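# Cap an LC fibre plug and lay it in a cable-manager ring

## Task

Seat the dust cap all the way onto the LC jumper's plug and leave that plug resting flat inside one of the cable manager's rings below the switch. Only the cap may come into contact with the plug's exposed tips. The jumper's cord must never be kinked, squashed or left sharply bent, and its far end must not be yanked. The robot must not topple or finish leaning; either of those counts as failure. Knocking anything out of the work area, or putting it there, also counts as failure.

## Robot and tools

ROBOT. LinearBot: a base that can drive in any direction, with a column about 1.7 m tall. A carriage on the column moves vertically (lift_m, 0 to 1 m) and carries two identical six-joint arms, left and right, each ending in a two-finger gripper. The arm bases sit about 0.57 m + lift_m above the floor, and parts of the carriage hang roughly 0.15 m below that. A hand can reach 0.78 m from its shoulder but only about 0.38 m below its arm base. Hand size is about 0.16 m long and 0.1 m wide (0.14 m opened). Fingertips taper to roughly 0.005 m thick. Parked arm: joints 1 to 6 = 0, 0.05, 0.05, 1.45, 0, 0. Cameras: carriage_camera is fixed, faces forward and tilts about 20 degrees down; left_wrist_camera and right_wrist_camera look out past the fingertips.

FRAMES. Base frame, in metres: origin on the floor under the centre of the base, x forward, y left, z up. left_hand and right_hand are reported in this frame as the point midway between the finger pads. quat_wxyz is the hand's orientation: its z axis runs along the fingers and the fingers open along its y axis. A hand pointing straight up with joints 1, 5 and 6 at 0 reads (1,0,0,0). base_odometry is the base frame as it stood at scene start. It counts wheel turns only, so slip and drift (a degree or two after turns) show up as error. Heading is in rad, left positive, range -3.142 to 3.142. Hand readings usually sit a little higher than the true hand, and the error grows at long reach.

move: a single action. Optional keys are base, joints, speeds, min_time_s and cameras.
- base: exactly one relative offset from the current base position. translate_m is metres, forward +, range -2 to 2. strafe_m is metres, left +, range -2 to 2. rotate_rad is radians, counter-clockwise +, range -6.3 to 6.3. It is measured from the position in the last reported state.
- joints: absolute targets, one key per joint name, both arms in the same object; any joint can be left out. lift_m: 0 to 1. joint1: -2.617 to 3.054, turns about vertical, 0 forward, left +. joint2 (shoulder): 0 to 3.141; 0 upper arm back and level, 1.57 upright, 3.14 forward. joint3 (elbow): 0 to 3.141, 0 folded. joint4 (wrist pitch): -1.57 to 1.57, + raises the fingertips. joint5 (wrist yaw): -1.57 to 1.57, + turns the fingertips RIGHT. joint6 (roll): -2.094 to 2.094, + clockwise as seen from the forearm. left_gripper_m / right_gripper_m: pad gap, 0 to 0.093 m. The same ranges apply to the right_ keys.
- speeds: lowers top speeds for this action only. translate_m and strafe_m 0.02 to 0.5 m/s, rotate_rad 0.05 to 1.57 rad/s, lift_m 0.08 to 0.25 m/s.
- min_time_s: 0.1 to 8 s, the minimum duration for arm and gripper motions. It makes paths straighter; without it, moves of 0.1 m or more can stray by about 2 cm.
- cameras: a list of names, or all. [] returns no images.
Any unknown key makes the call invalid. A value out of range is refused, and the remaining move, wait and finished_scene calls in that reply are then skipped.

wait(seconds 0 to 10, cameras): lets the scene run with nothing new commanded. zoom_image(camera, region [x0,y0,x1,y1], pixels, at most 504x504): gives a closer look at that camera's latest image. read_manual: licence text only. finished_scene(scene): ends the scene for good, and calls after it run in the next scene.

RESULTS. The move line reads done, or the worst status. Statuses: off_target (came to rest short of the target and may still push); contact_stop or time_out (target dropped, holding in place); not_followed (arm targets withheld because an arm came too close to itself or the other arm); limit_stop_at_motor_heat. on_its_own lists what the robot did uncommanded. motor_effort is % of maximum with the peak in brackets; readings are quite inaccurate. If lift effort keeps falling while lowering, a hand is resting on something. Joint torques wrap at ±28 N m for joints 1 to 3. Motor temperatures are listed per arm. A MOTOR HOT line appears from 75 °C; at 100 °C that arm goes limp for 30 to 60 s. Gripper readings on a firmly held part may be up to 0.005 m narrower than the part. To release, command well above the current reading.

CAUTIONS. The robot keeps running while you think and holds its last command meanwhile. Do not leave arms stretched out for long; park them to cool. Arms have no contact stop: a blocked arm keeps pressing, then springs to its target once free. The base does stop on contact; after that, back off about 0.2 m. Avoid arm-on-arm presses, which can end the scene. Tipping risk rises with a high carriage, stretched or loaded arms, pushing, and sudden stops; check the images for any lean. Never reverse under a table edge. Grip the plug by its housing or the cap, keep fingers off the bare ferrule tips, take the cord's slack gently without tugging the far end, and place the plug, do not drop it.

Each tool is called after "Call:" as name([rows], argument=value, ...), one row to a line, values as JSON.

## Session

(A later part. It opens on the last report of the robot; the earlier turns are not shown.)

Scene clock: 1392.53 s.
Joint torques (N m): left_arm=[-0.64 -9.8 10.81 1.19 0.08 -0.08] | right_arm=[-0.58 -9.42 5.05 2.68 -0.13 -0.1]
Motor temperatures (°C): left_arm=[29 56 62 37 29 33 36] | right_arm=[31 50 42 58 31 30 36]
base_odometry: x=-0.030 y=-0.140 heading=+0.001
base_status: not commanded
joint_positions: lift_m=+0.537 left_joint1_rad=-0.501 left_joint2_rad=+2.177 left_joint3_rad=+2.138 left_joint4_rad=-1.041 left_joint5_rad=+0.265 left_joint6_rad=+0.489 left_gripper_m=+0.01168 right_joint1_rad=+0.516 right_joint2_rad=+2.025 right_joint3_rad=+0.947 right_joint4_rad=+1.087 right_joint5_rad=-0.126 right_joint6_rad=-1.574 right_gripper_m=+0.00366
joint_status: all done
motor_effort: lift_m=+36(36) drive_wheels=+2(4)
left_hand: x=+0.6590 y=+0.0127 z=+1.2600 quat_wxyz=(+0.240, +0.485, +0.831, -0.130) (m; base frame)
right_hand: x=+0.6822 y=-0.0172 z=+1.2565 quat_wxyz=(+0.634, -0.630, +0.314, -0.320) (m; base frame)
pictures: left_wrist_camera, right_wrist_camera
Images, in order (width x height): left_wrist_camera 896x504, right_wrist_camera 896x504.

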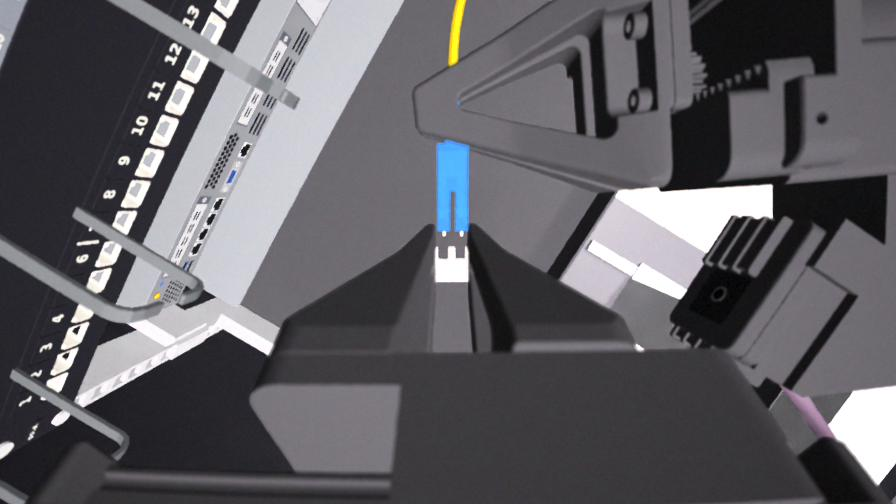

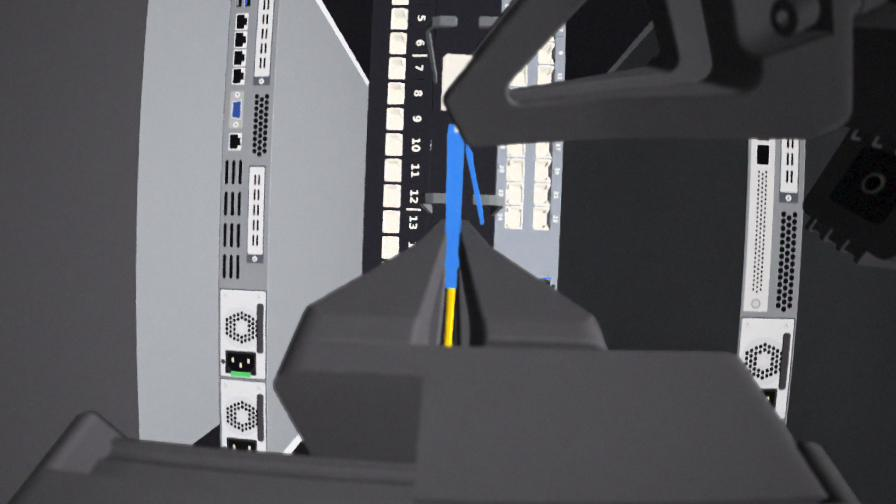

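Call:
move(joints={"left_joint5_rad": 0.2785}, min_time_s=1.0, cameras=["left_wrist_camera"])

Call:
zoom_image(camera="left_wrist_camera", region=[401, 190, 501, 290])

Scene clock: 1445.00 s.
Joint torques (N m): left_arm=[-0.59 -9.81 10.82 1.2 0.32 -0.09] | right_arm=[-0.61 -9.42 5.04 2.68 -0.12 -0.11]
Motor temperatures (°C): left_arm=[29 56 63 37 29 33 37] | right_arm=[31 49 42 58 31 30 36]
move: done
base_odometry: x=-0.030 y=-0.140 heading=+0.001
base_status: not commanded
joint_positions: lift_m=+0.537 left_joint1_rad=-0.501 left_joint2_rad=+2.177 left_joint3_rad=+2.138 left_joint4_rad=-1.041 left_joint5_rad=+0.267 left_joint6_rad=+0.489 left_gripper_m=+0.01168 right_joint1_rad=+0.516 right_joint2_rad=+2.025 right_joint3_rad=+0.947 right_joint4_rad=+1.088 right_joint5_rad=-0.126 right_joint6_rad=-1.574 right_gripper_m=+0.00366
joint_status: all done
motor_effort: lift_m=+36(36) drive_wheels=+1(5)
left_hand: x=+0.6589 y=+0.0125 z=+1.2601 quat_wxyz=(+0.240, +0.485, +0.831, -0.130) (m; base frame)
right_hand: x=+0.6821 y=-0.0172 z=+1.2566 quat_wxyz=(+0.634, -0.630, +0.314, -0.320) (m; base frame)
pictures: left_wrist_camera
Images, in order (width x height): left_wrist_camera 896x504.

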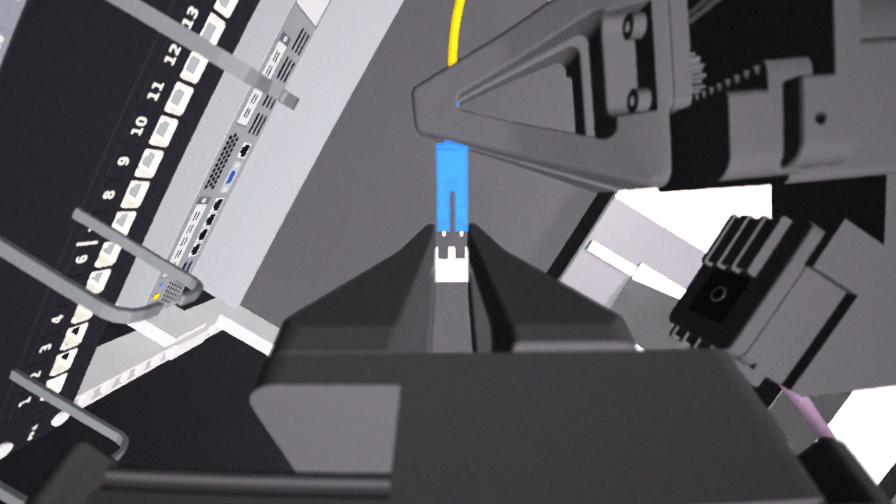

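Scaled by 5.040 from the camera's 896x504 image, which has a finer 1280x720 frame.

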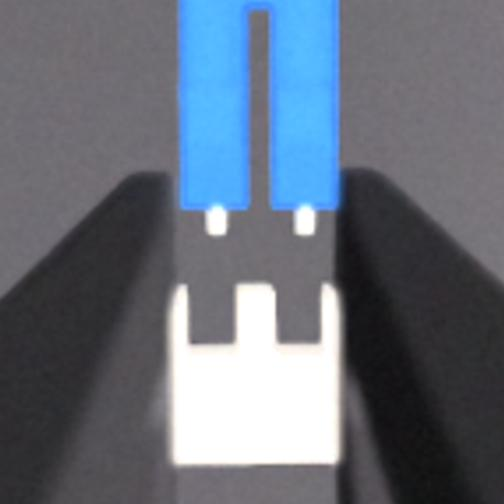

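Call:
move(joints={"left_joint5_rad": 0.2812}, min_time_s=0.8, cameras=["left_wrist_camera"])

Call:
zoom_image(camera="left_wrist_camera", region=[401, 190, 501, 290])

Scene clock: 1450.57 s.
Joint torques (N m): left_arm=[-0.64 -9.81 10.8 1.2 0.33 -0.08] | right_arm=[-0.57 -9.39 5.04 2.67 -0.12 -0.11]
Motor temperatures (°C): left_arm=[29 56 63 37 29 33 37] | right_arm=[31 49 42 58 31 30 36]
move: done
base_odometry: x=-0.030 y=-0.140 heading=+0.001
base_status: not commanded
joint_positions: lift_m=+0.537 left_joint1_rad=-0.501 left_joint2_rad=+2.177 left_joint3_rad=+2.138 left_joint4_rad=-1.041 left_joint5_rad=+0.268 left_joint6_rad=+0.489 left_gripper_m=+0.01168 right_joint1_rad=+0.516 right_joint2_rad=+2.025 right_joint3_rad=+0.947 right_joint4_rad=+1.088 right_joint5_rad=-0.127 right_joint6_rad=-1.574 right_gripper_m=+0.00366
joint_status: all done
motor_effort: lift_m=+36(36) drive_wheels=+1(4)
left_hand: x=+0.6587 y=+0.0123 z=+1.2601 quat_wxyz=(+0.240, +0.485, +0.831, -0.131) (m; base frame)
right_hand: x=+0.6820 y=-0.0171 z=+1.2567 quat_wxyz=(+0.635, -0.630, +0.313, -0.320) (m; base frame)
pictures: left_wrist_camera
Images, in order (width x height): left_wrist_camera 896x504.

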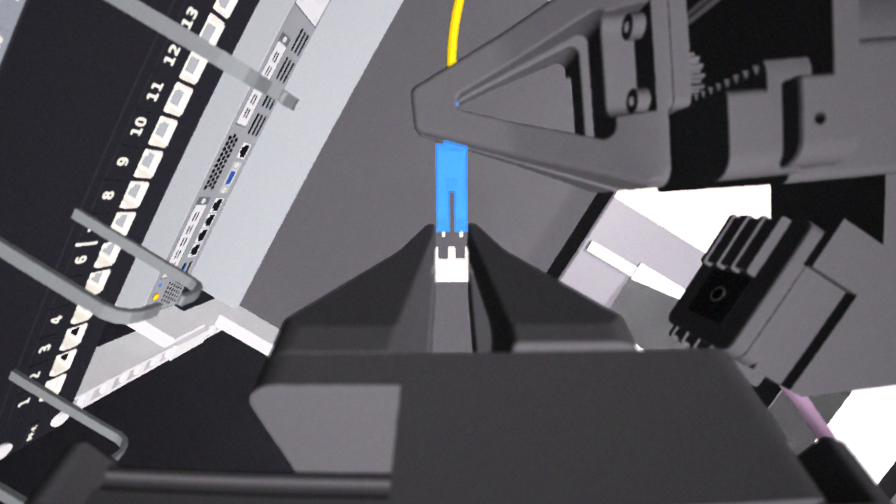

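Scaled by 5.040 from the camera's 896x504 image, which has a finer 1280x720 frame.

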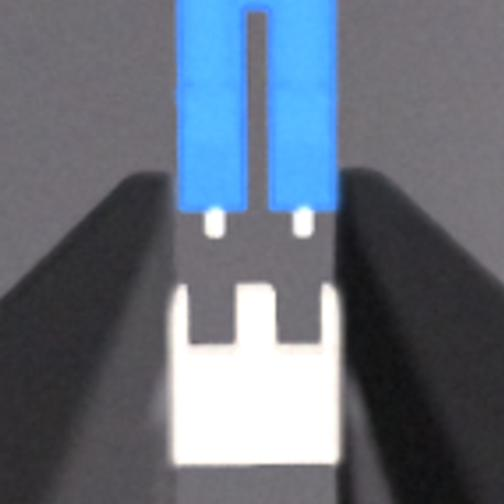

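Call:
move(joints={"left_joint5_rad": 0.2820, "right_joint1_rad": 0.5340, "right_joint5_rad": -0.1050}, min_time_s=1.5, cameras=["left_wrist_camera", "right_wrist_camera"])

Call:
zoom_image(camera="left_wrist_camera", region=[401, 190, 501, 290])

Call:
zoom_image(camera="right_wrist_camera", region=[401, 40, 501, 140])

Scene clock: 1458.67 s.
Joint torques (N m): left_arm=[-0.59 -9.81 10.81 1.2 0.33 -0.09] | right_arm=[0.55 -9.4 5.04 2.66 0.11 -0.11]
Motor temperatures (°C): left_arm=[29 57 63 37 29 33 37] | right_arm=[31 49 42 58 31 30 36]
move: done
base_odometry: x=-0.030 y=-0.140 heading=+0.001
base_status: not commanded
joint_positions: lift_m=+0.537 left_joint1_rad=-0.501 left_joint2_rad=+2.177 left_joint3_rad=+2.138 left_joint4_rad=-1.041 left_joint5_rad=+0.269 left_joint6_rad=+0.489 left_gripper_m=+0.01168 right_joint1_rad=+0.528 right_joint2_rad=+2.025 right_joint3_rad=+0.947 right_joint4_rad=+1.089 right_joint5_rad=-0.115 right_joint6_rad=-1.574 right_gripper_m=+0.00366
joint_status: all done
motor_effort: lift_m=+36(36) drive_wheels=+3(4)
left_hand: x=+0.6586 y=+0.0122 z=+1.2602 quat_wxyz=(+0.240, +0.485, +0.831, -0.132) (m; base frame)
right_hand: x=+0.6799 y=-0.0134 z=+1.2569 quat_wxyz=(+0.635, -0.630, +0.313, -0.320) (m; base frame)
pictures: left_wrist_camera, right_wrist_camera
Images, in order (width x height): left_wrist_camera 896x504, right_wrist_camera 896x504.

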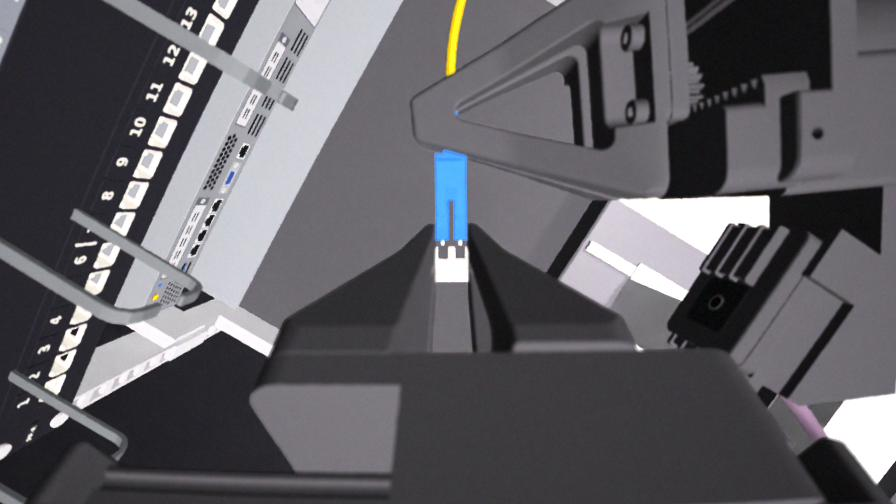

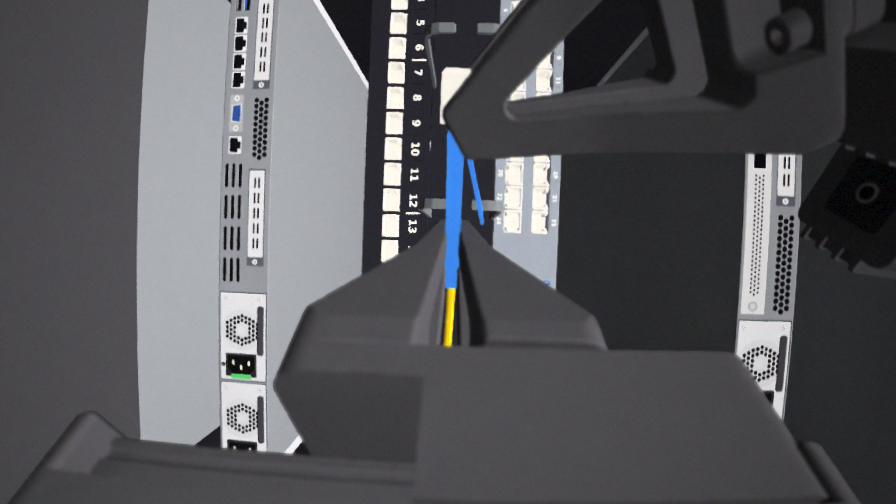

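Scaled by 5.040 from the camera's 896x504 image, which has a finer 1280x720 frame.

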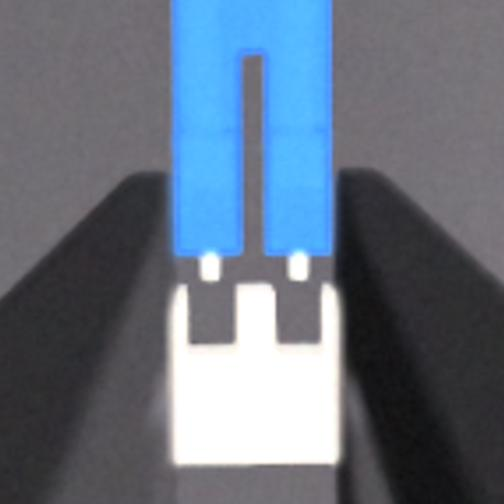

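Scaled by 5.040 from the camera's 896x504 image, which has a finer 1280x720 frame.

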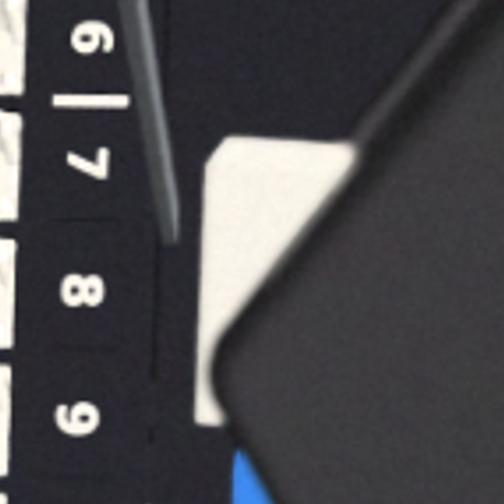

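Call:
move(joints={"right_joint4_rad": 1.0710}, min_time_s=0.8, cameras=["right_wrist_camera", "left_wrist_camera"])

Call:
zoom_image(camera="right_wrist_camera", region=[401, 40, 501, 140])

Call:
zoom_image(camera="left_wrist_camera", region=[401, 190, 501, 290])

Scene clock: 1491.07 s.
Joint torques (N m): left_arm=[-0.59 -9.8 10.81 1.2 0.33 -0.08] | right_arm=[0.57 -9.4 5.04 2.46 0.1 -0.1]
Motor temperatures (°C): left_arm=[29 57 64 37 29 33 37] | right_arm=[31 49 42 57 31 30 36]
move: done
base_odometry: x=-0.030 y=-0.140 heading=+0.001
base_status: not commanded
joint_positions: lift_m=+0.537 left_joint1_rad=-0.501 left_joint2_rad=+2.177 left_joint3_rad=+2.138 left_joint4_rad=-1.041 left_joint5_rad=+0.270 left_joint6_rad=+0.489 left_gripper_m=+0.01168 right_joint1_rad=+0.528 right_joint2_rad=+2.025 right_joint3_rad=+0.947 right_joint4_rad=+1.086 right_joint5_rad=-0.114 right_joint6_rad=-1.574 right_gripper_m=+0.00366
joint_status: all done
motor_effort: lift_m=+36(36) drive_wheels=-3(5)
left_hand: x=+0.6586 y=+0.0121 z=+1.2602 quat_wxyz=(+0.240, +0.485, +0.831, -0.132) (m; base frame)
right_hand: x=+0.6800 y=-0.0135 z=+1.2563 quat_wxyz=(+0.634, -0.630, +0.314, -0.320) (m; base frame)
pictures: left_wrist_camera, right_wrist_camera
Images, in order (width x height): left_wrist_camera 896x504, right_wrist_camera 896x504.

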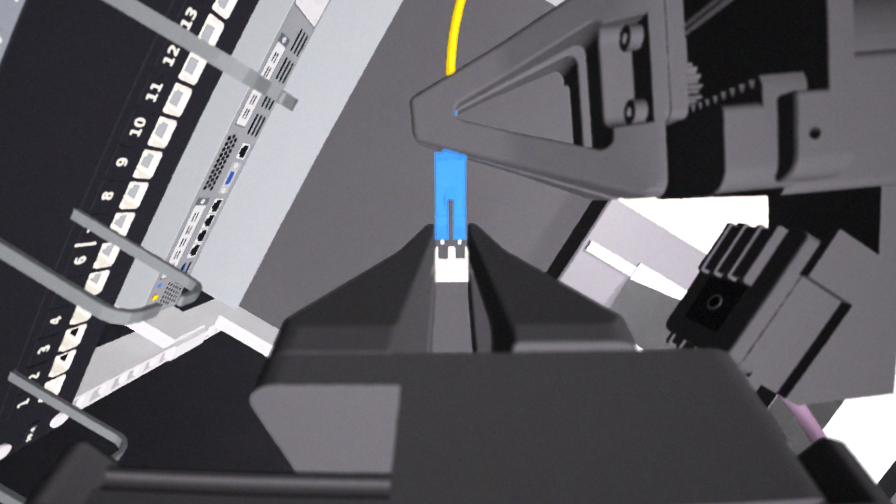

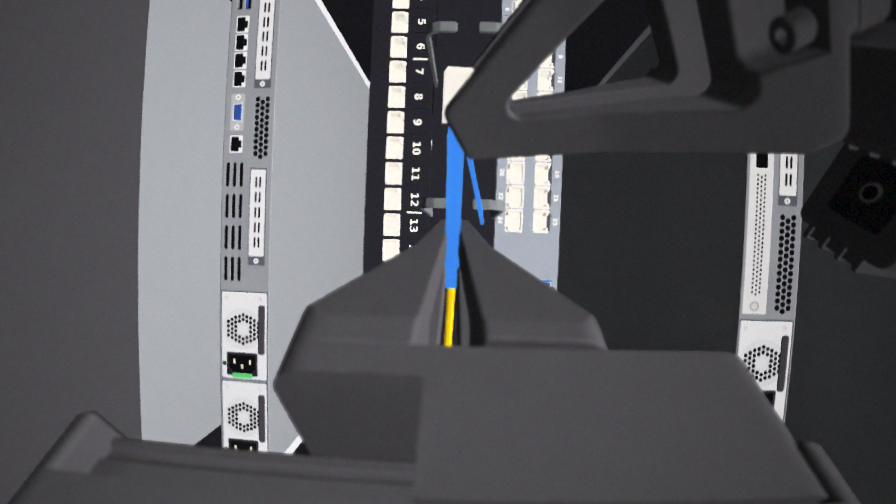

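Scaled by 5.040 from the camera's 896x504 image, which has a finer 1280x720 frame.

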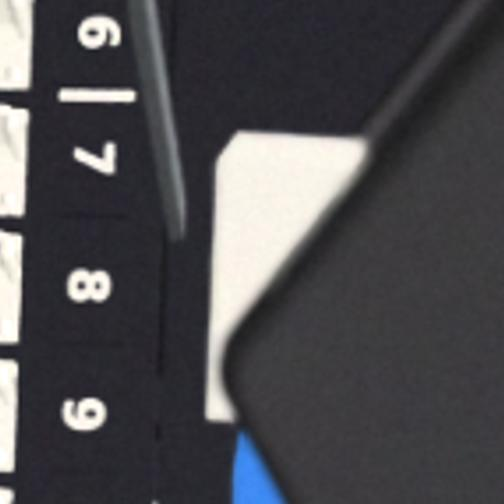

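Scaled by 5.040 from the camera's 896x504 image, which has a finer 1280x720 frame.

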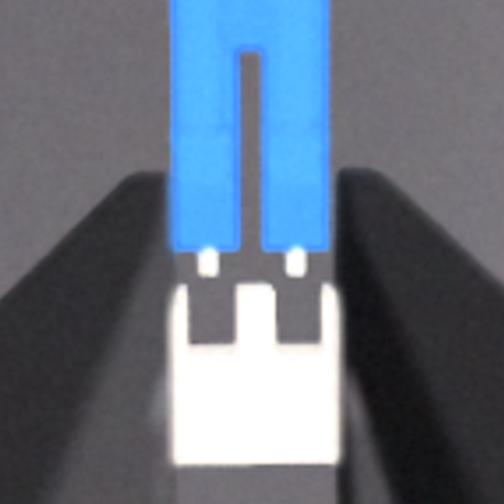

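Call:
move(joints={"left_joint5_rad": 0.2560}, min_time_s=0.8, cameras=["left_wrist_camera"])

Call:
zoom_image(camera="left_wrist_camera", region=[401, 190, 501, 290])

Scene clock: 1498.60 s.
Joint torques (N m): left_arm=[-0.62 -9.8 10.81 1.2 0.1 -0.09] | right_arm=[0.58 -9.42 5.05 2.49 0.09 -0.1]
Motor temperatures (°C): left_arm=[29 57 64 37 29 33 37] | right_arm=[31 49 42 57 31 30 36]
move: done
base_odometry: x=-0.030 y=-0.140 heading=+0.001
base_status: not commanded
joint_positions: lift_m=+0.537 left_joint1_rad=-0.501 left_joint2_rad=+2.177 left_joint3_rad=+2.138 left_joint4_rad=-1.041 left_joint5_rad=+0.269 left_joint6_rad=+0.489 left_gripper_m=+0.01168 right_joint1_rad=+0.528 right_joint2_rad=+2.025 right_joint3_rad=+0.947 right_joint4_rad=+1.085 right_joint5_rad=-0.114 right_joint6_rad=-1.574 right_gripper_m=+0.00366
joint_status: all done
motor_effort: lift_m=+36(36) drive_wheels=-1(4)
left_hand: x=+0.6587 y=+0.0123 z=+1.2602 quat_wxyz=(+0.240, +0.485, +0.831, -0.131) (m; base frame)
right_hand: x=+0.6800 y=-0.0135 z=+1.2559 quat_wxyz=(+0.634, -0.631, +0.314, -0.319) (m; base frame)
pictures: left_wrist_camera
Images, in order (width x height): left_wrist_camera 896x504.

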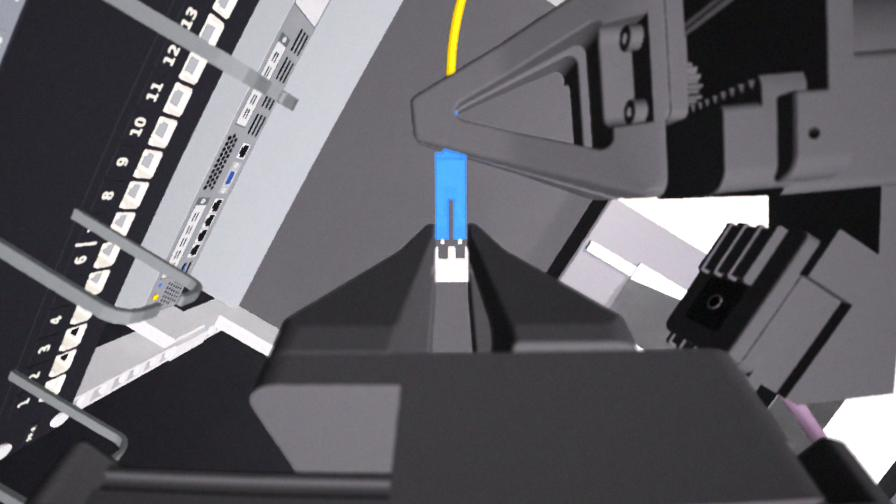

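Scaled by 5.040 from the camera's 896x504 image, which has a finer 1280x720 frame.

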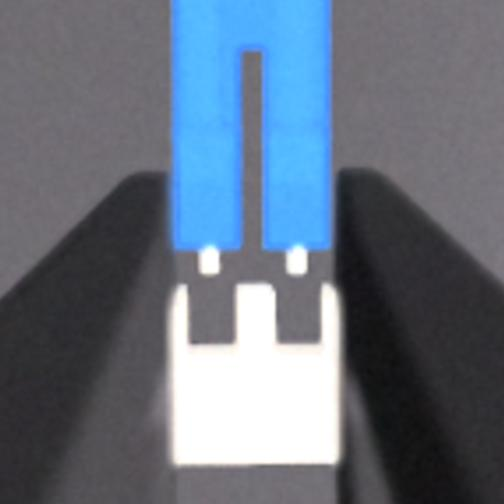

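Call:
move(joints={"left_joint5_rad": 0.2535, "right_joint4_rad": 1.0780}, min_time_s=0.8, cameras=["left_wrist_camera", "right_wrist_camera"])

Call:
zoom_image(camera="left_wrist_camera", region=[401, 190, 501, 290])

Call:
zoom_image(camera="right_wrist_camera", region=[421, 80, 471, 130])

Scene clock: 1505.13 s.
Joint torques (N m): left_arm=[-0.61 -9.81 10.8 1.2 0.1 -0.08] | right_arm=[0.58 -9.43 5.04 2.58 0.09 -0.1]
Motor temperatures (°C): left_arm=[29 57 64 37 29 33 37] | right_arm=[31 49 42 57 31 30 36]
move: done
base_odometry: x=-0.030 y=-0.140 heading=+0.001
base_status: not commanded
joint_positions: lift_m=+0.537 left_joint1_rad=-0.501 left_joint2_rad=+2.177 left_joint3_rad=+2.138 left_joint4_rad=-1.041 left_joint5_rad=+0.266 left_joint6_rad=+0.489 left_gripper_m=+0.01168 right_joint1_rad=+0.528 right_joint2_rad=+2.025 right_joint3_rad=+0.947 right_joint4_rad=+1.084 right_joint5_rad=-0.114 right_joint6_rad=-1.574 right_gripper_m=+0.00366
joint_status: all done
motor_effort: lift_m=+36(36) drive_wheels=+1(6)
left_hand: x=+0.6589 y=+0.0126 z=+1.2601 quat_wxyz=(+0.240, +0.485, +0.831, -0.130) (m; base frame)
right_hand: x=+0.6800 y=-0.0135 z=+1.2557 quat_wxyz=(+0.633, -0.631, +0.315, -0.319) (m; base frame)
pictures: left_wrist_camera, right_wrist_camera
Images, in order (width x height): left_wrist_camera 896x504, right_wrist_camera 896x504.

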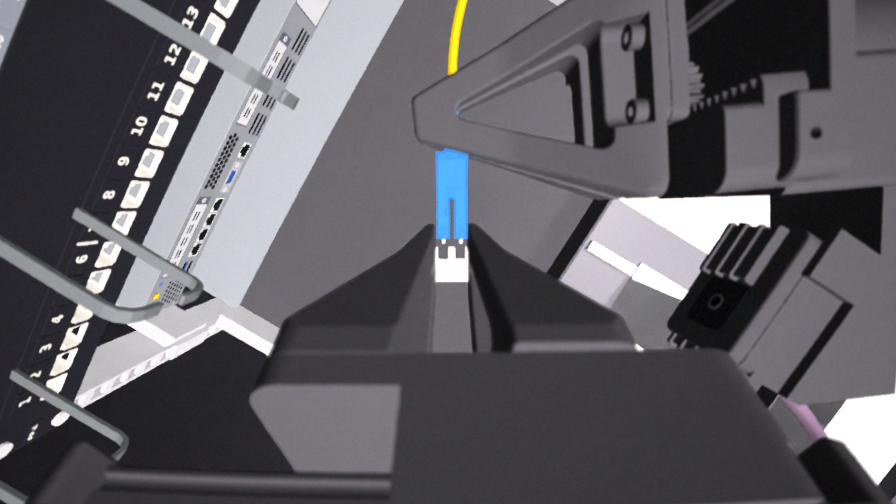

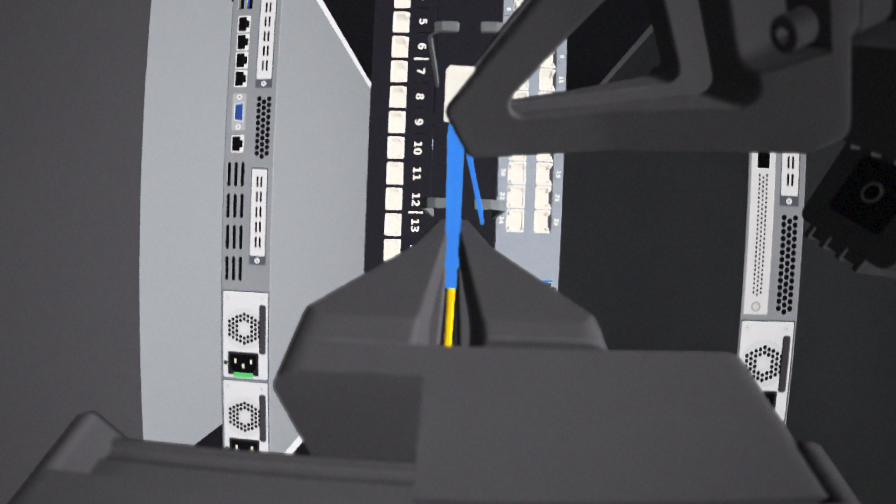

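Scaled by 5.040 from the camera's 896x504 image, which has a finer 1280x720 frame.

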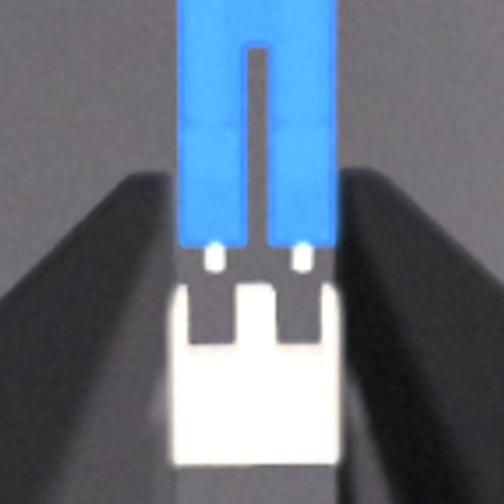

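Scaled by 10.080 from the camera's 896x504 image, which has a finer 1280x720 frame.

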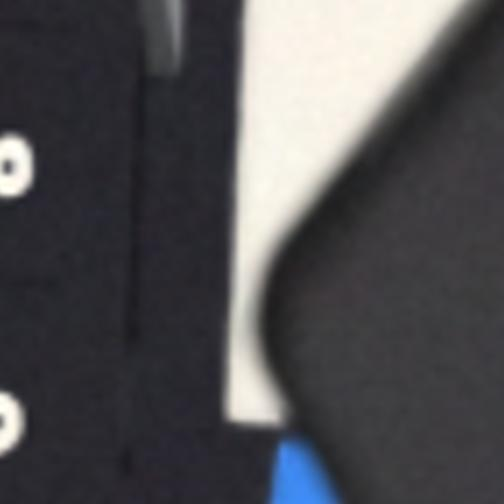

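Call:
move(joints={"right_joint1_rad": 0.5405, "right_joint5_rad": -0.0985}, min_time_s=1.0, cameras=["left_wrist_camera", "right_wrist_camera"])

Call:
zoom_image(camera="left_wrist_camera", region=[401, 190, 501, 290])

Call:
zoom_image(camera="right_wrist_camera", region=[421, 80, 471, 130])

Scene clock: 1515.93 s.
Joint torques (N m): left_arm=[-0.62 -9.81 10.8 1.2 0.1 -0.08] | right_arm=[0.61 -9.4 5.05 2.58 0.1 -0.1]
Motor temperatures (°C): left_arm=[29 57 64 37 29 33 37] | right_arm=[31 49 42 58 31 30 36]
move: done
base_odometry: x=-0.030 y=-0.140 heading=+0.001
base_status: not commanded
joint_positions: lift_m=+0.537 left_joint1_rad=-0.501 left_joint2_rad=+2.177 left_joint3_rad=+2.138 left_joint4_rad=-1.041 left_joint5_rad=+0.266 left_joint6_rad=+0.489 left_gripper_m=+0.01168 right_joint1_rad=+0.534 right_joint2_rad=+2.025 right_joint3_rad=+0.947 right_joint4_rad=+1.084 right_joint5_rad=-0.107 right_joint6_rad=-1.574 right_gripper_m=+0.00366
joint_status: all done
motor_effort: lift_m=+36(36) drive_wheels=+1(4)
left_hand: x=+0.6590 y=+0.0127 z=+1.2600 quat_wxyz=(+0.240, +0.485, +0.831, -0.130) (m; base frame)
right_hand: x=+0.6788 y=-0.0114 z=+1.2557 quat_wxyz=(+0.633, -0.631, +0.315, -0.319) (m; base frame)
pictures: left_wrist_camera, right_wrist_camera
Images, in order (width x height): left_wrist_camera 896x504, right_wrist_camera 896x504.

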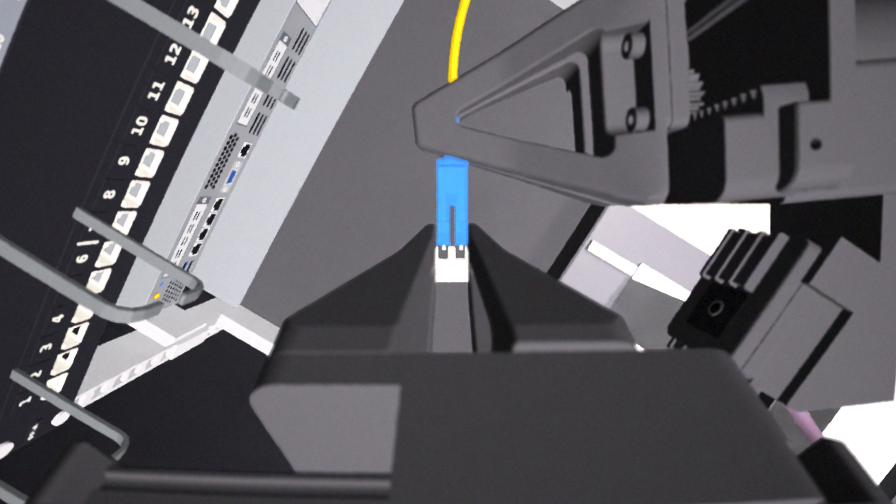

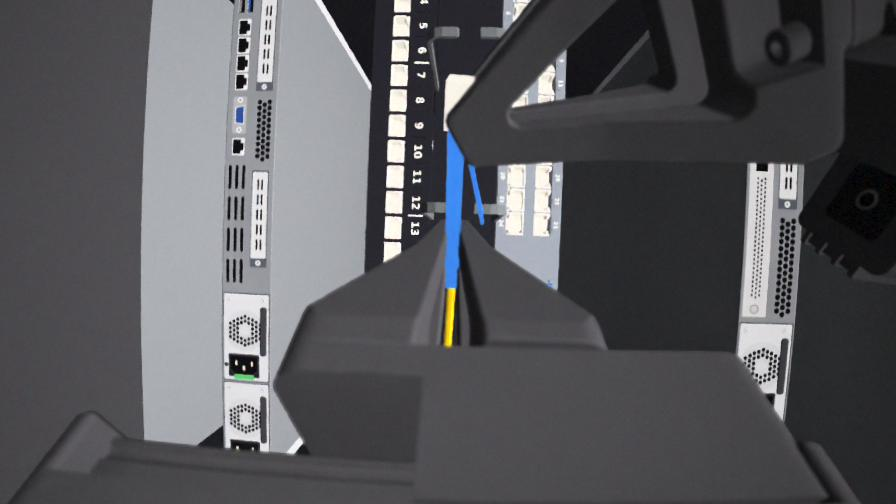

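Scaled by 5.040 from the camera's 896x504 image, which has a finer 1280x720 frame.

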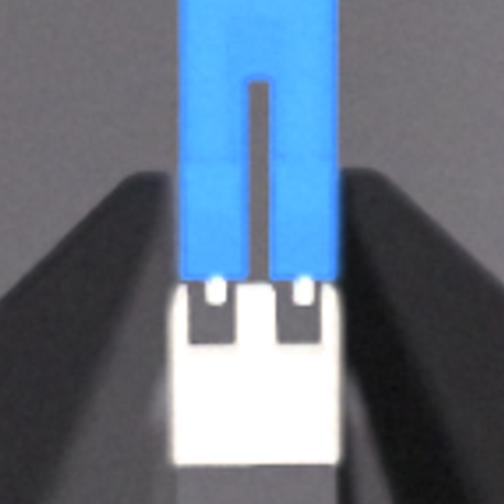

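Scaled by 10.080 from the camera's 896x504 image, which has a finer 1280x720 frame.

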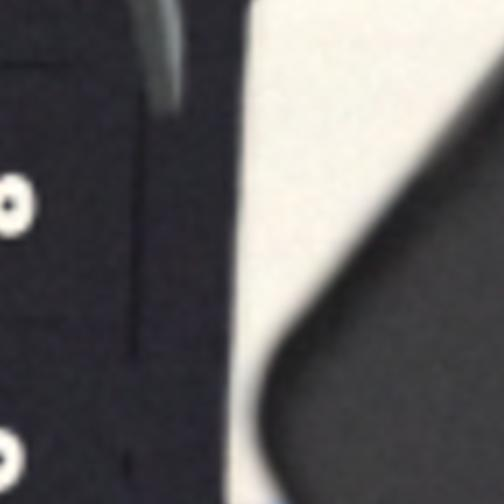

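Call:
move(joints={"left_joint5_rad": 0.2800}, min_time_s=0.8, cameras=["left_wrist_camera"])

Call:
zoom_image(camera="left_wrist_camera", region=[421, 220, 481, 280])

Scene clock: 1522.17 s.
Joint torques (N m): left_arm=[-0.61 -9.81 10.78 1.2 0.33 -0.08] | right_arm=[0.58 -9.4 5.05 2.58 0.08 -0.1]
Motor temperatures (°C): left_arm=[29 57 64 37 29 33 37] | right_arm=[31 49 42 58 31 30 36]
move: done
base_odometry: x=-0.030 y=-0.140 heading=+0.001
base_status: not commanded
joint_positions: lift_m=+0.537 left_joint1_rad=-0.501 left_joint2_rad=+2.177 left_joint3_rad=+2.138 left_joint4_rad=-1.041 left_joint5_rad=+0.267 left_joint6_rad=+0.489 left_gripper_m=+0.01168 right_joint1_rad=+0.534 right_joint2_rad=+2.025 right_joint3_rad=+0.947 right_joint4_rad=+1.084 right_joint5_rad=-0.107 right_joint6_rad=-1.574 right_gripper_m=+0.00366
joint_status: all done
motor_effort: lift_m=+36(36) drive_wheels=+0(5)
left_hand: x=+0.6589 y=+0.0125 z=+1.2601 quat_wxyz=(+0.240, +0.485, +0.831, -0.130) (m; base frame)
right_hand: x=+0.6788 y=-0.0113 z=+1.2557 quat_wxyz=(+0.633, -0.631, +0.315, -0.319) (m; base frame)
pictures: left_wrist_camera
Images, in order (width x height): left_wrist_camera 896x504.

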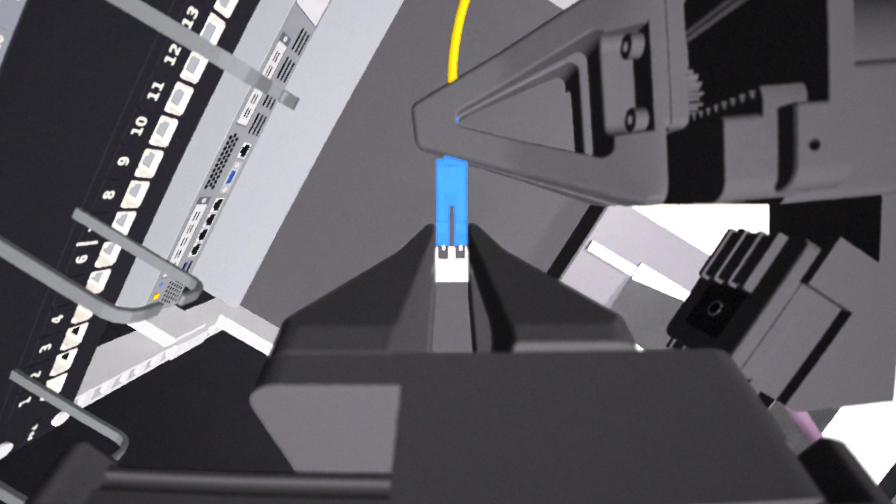

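Scaled by 8.400 from the camera's 896x504 image, which has a finer 1280x720 frame.

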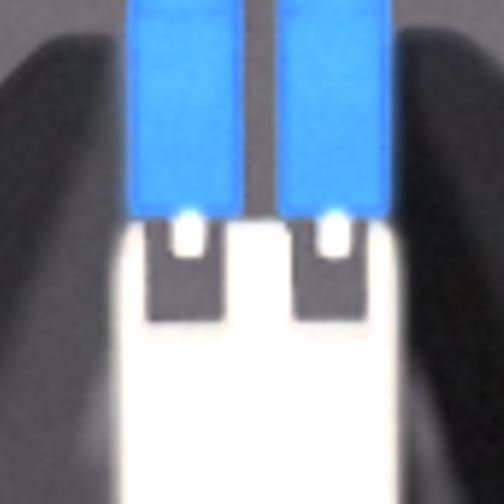

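Call:
move(joints={"right_joint1_rad": 0.5458, "right_joint5_rad": -0.0932}, min_time_s=1.0, cameras=["left_wrist_camera", "right_wrist_camera"])

Call:
zoom_image(camera="left_wrist_camera", region=[421, 220, 481, 280])

Scene clock: 1529.13 s.
Joint torques (N m): left_arm=[-0.62 -9.81 10.77 1.2 0.33 -0.08] | right_arm=[0.68 -9.42 5.04 2.58 0.08 -0.1]
Motor temperatures (°C): left_arm=[29 57 64 37 29 33 37] | right_arm=[31 49 42 58 31 30 36]
move: done
base_odometry: x=-0.030 y=-0.140 heading=+0.001
base_status: not commanded
joint_positions: lift_m=+0.537 left_joint1_rad=-0.501 left_joint2_rad=+2.177 left_joint3_rad=+2.138 left_joint4_rad=-1.041 left_joint5_rad=+0.268 left_joint6_rad=+0.489 left_gripper_m=+0.01168 right_joint1_rad=+0.539 right_joint2_rad=+2.025 right_joint3_rad=+0.947 right_joint4_rad=+1.084 right_joint5_rad=-0.102 right_joint6_rad=-1.574 right_gripper_m=+0.00366
joint_status: all done
motor_effort: lift_m=+36(36) drive_wheels=+0(4)
left_hand: x=+0.6588 y=+0.0124 z=+1.2601 quat_wxyz=(+0.240, +0.485, +0.831, -0.131) (m; base frame)
right_hand: x=+0.6780 y=-0.0101 z=+1.2557 quat_wxyz=(+0.633, -0.631, +0.315, -0.320) (m; base frame)
pictures: left_wrist_camera, right_wrist_camera
Images, in order (width x height): left_wrist_camera 896x504, right_wrist_camera 896x504.

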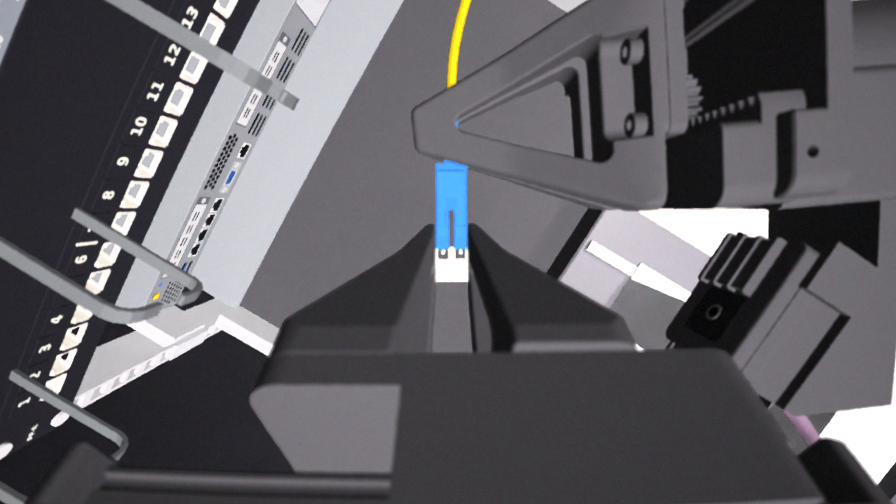

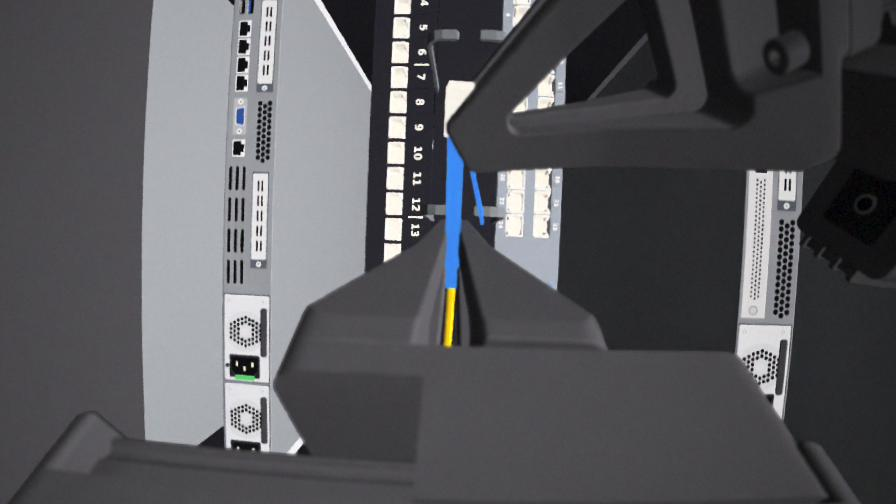

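Scaled by 8.400 from the camera's 896x504 image, which has a finer 1280x720 frame.

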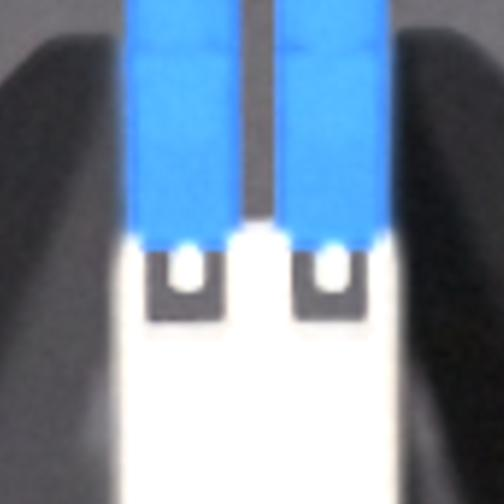

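Call:
move(joints={"right_joint1_rad": 0.5520, "right_joint5_rad": -0.0870}, min_time_s=1.0, cameras=["left_wrist_camera", "right_wrist_camera"])

Call:
zoom_image(camera="left_wrist_camera", region=[421, 220, 481, 280])

Scene clock: 1535.57 s.
Joint torques (N m): left_arm=[-0.61 -9.81 10.81 1.2 0.32 -0.08] | right_arm=[0.87 -9.4 5.07 2.58 0.03 -0.1]
Motor temperatures (°C): left_arm=[29 57 64 37 29 33 37] | right_arm=[31 49 42 58 31 30 36]
move: done
base_odometry: x=-0.030 y=-0.140 heading=+0.001
base_status: not commanded
joint_positions: lift_m=+0.537 left_joint1_rad=-0.501 left_joint2_rad=+2.177 left_joint3_rad=+2.138 left_joint4_rad=-1.042 left_joint5_rad=+0.268 left_joint6_rad=+0.489 left_gripper_m=+0.01168 right_joint1_rad=+0.543 right_joint2_rad=+2.025 right_joint3_rad=+0.947 right_joint4_rad=+1.084 right_joint5_rad=-0.091 right_joint6_rad=-1.574 right_gripper_m=+0.00366
joint_status: all done
motor_effort: lift_m=+36(36) drive_wheels=+0(3)
left_hand: x=+0.6587 y=+0.0124 z=+1.2601 quat_wxyz=(+0.239, +0.485, +0.831, -0.131) (m; base frame)
right_hand: x=+0.6779 y=-0.0096 z=+1.2557 quat_wxyz=(+0.632, -0.630, +0.317, -0.322) (m; base frame)
pictures: left_wrist_camera, right_wrist_camera
Images, in order (width x height): left_wrist_camera 896x504, right_wrist_camera 896x504.

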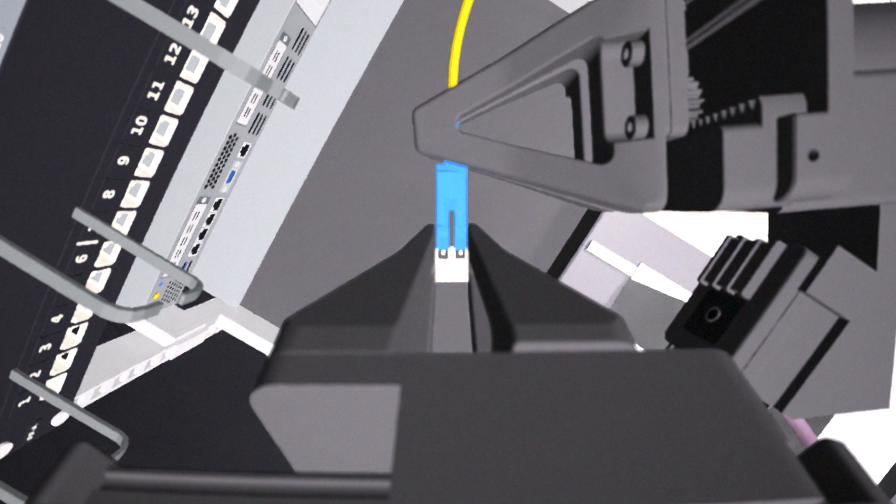

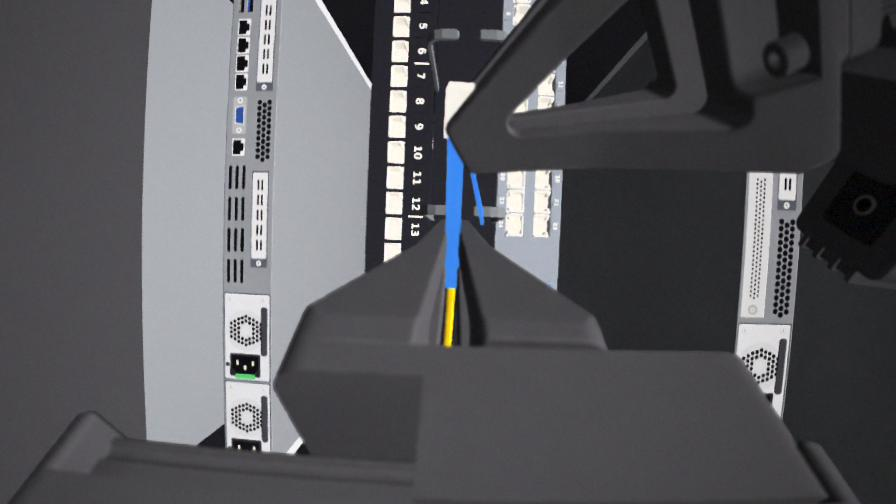

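Scaled by 8.400 from the camera's 896x504 image, which has a finer 1280x720 frame.

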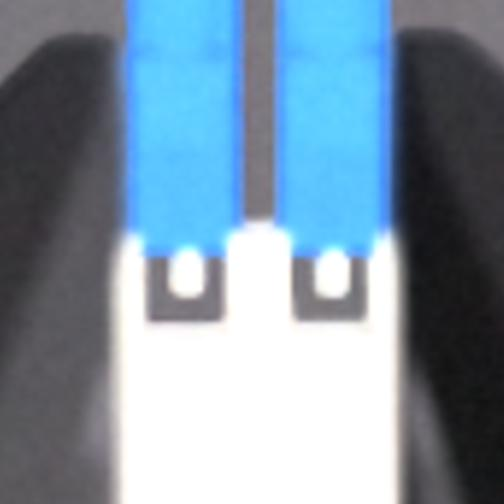

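Call:
move(joints={"right_joint1_rad": 0.5590, "right_joint5_rad": -0.1120}, min_time_s=1.0, cameras=["left_wrist_camera", "right_wrist_camera"])

Call:
zoom_image(camera="left_wrist_camera", region=[421, 220, 481, 280])

Call:
zoom_image(camera="right_wrist_camera", region=[421, 90, 481, 150])

Scene clock: 1556.73 s.
Joint torques (N m): left_arm=[-0.64 -9.8 10.82 1.23 0.33 -0.08] | right_arm=[1.05 -9.42 5.05 2.59 -0.22 -0.1]
Motor temperatures (°C): left_arm=[29 58 65 37 29 33 37] | right_arm=[31 49 42 59 31 30 36]
move: done
base_odometry: x=-0.030 y=-0.140 heading=+0.001
base_status: not commanded
joint_positions: lift_m=+0.537 left_joint1_rad=-0.501 left_joint2_rad=+2.177 left_joint3_rad=+2.138 left_joint4_rad=-1.044 left_joint5_rad=+0.268 left_joint6_rad=+0.489 left_gripper_m=+0.01168 right_joint1_rad=+0.548 right_joint2_rad=+2.025 right_joint3_rad=+0.947 right_joint4_rad=+1.084 right_joint5_rad=-0.091 right_joint6_rad=-1.574 right_gripper_m=+0.00366
joint_status: all done
motor_effort: lift_m=+36(36) drive_wheels=-1(4)
left_hand: x=+0.6582 y=+0.0127 z=+1.2598 quat_wxyz=(+0.238, +0.485, +0.831, -0.131) (m; base frame)
right_hand: x=+0.6763 y=-0.0072 z=+1.2557 quat_wxyz=(+0.633, -0.631, +0.315, -0.320) (m; base frame)
pictures: left_wrist_camera, right_wrist_camera
Images, in order (width x height): left_wrist_camera 896x504, right_wrist_camera 896x504.

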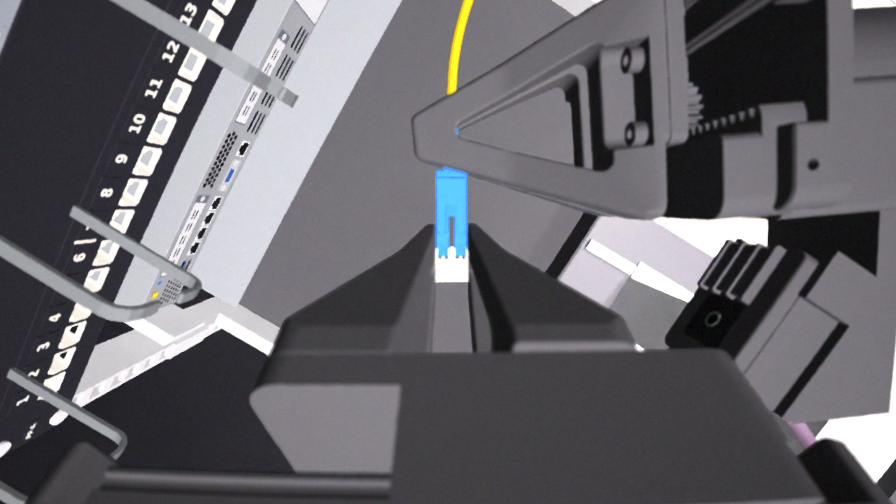

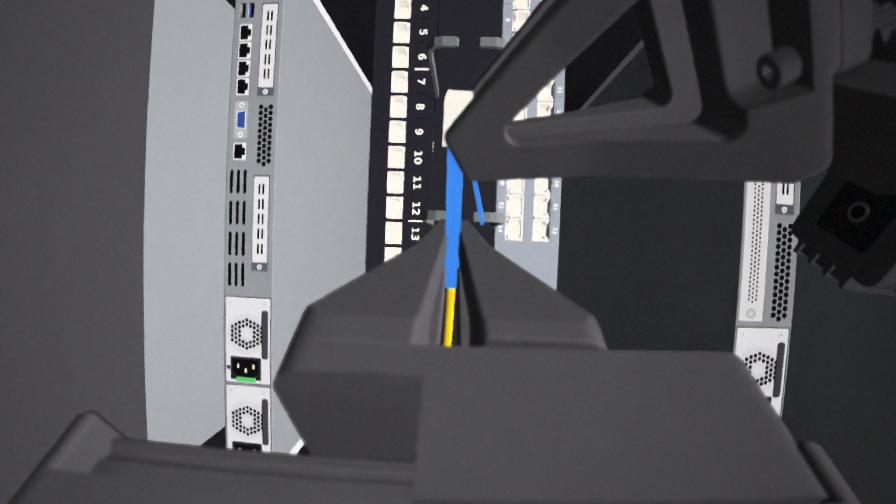

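Scaled by 8.400 from the camera's 896x504 image, which has a finer 1280x720 frame.

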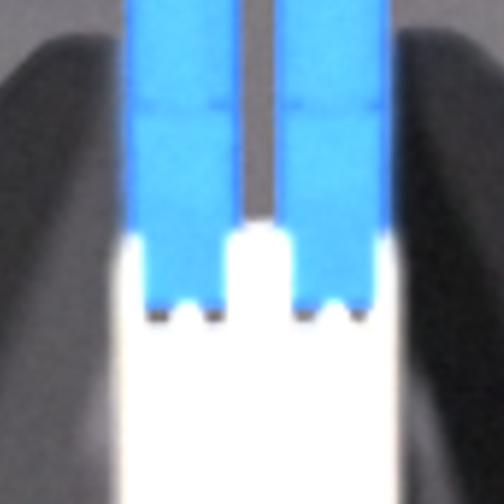

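Scaled by 8.400 from the camera's 896x504 image, which has a finer 1280x720 frame.

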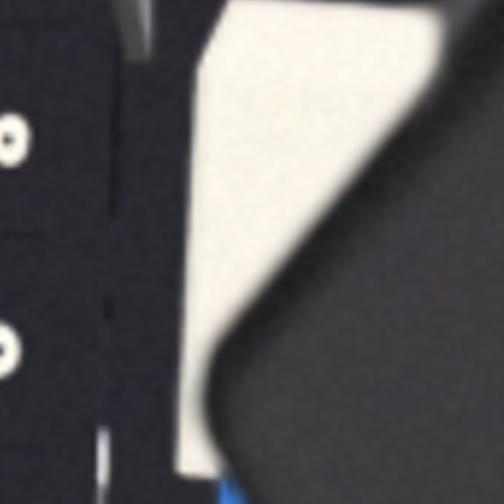

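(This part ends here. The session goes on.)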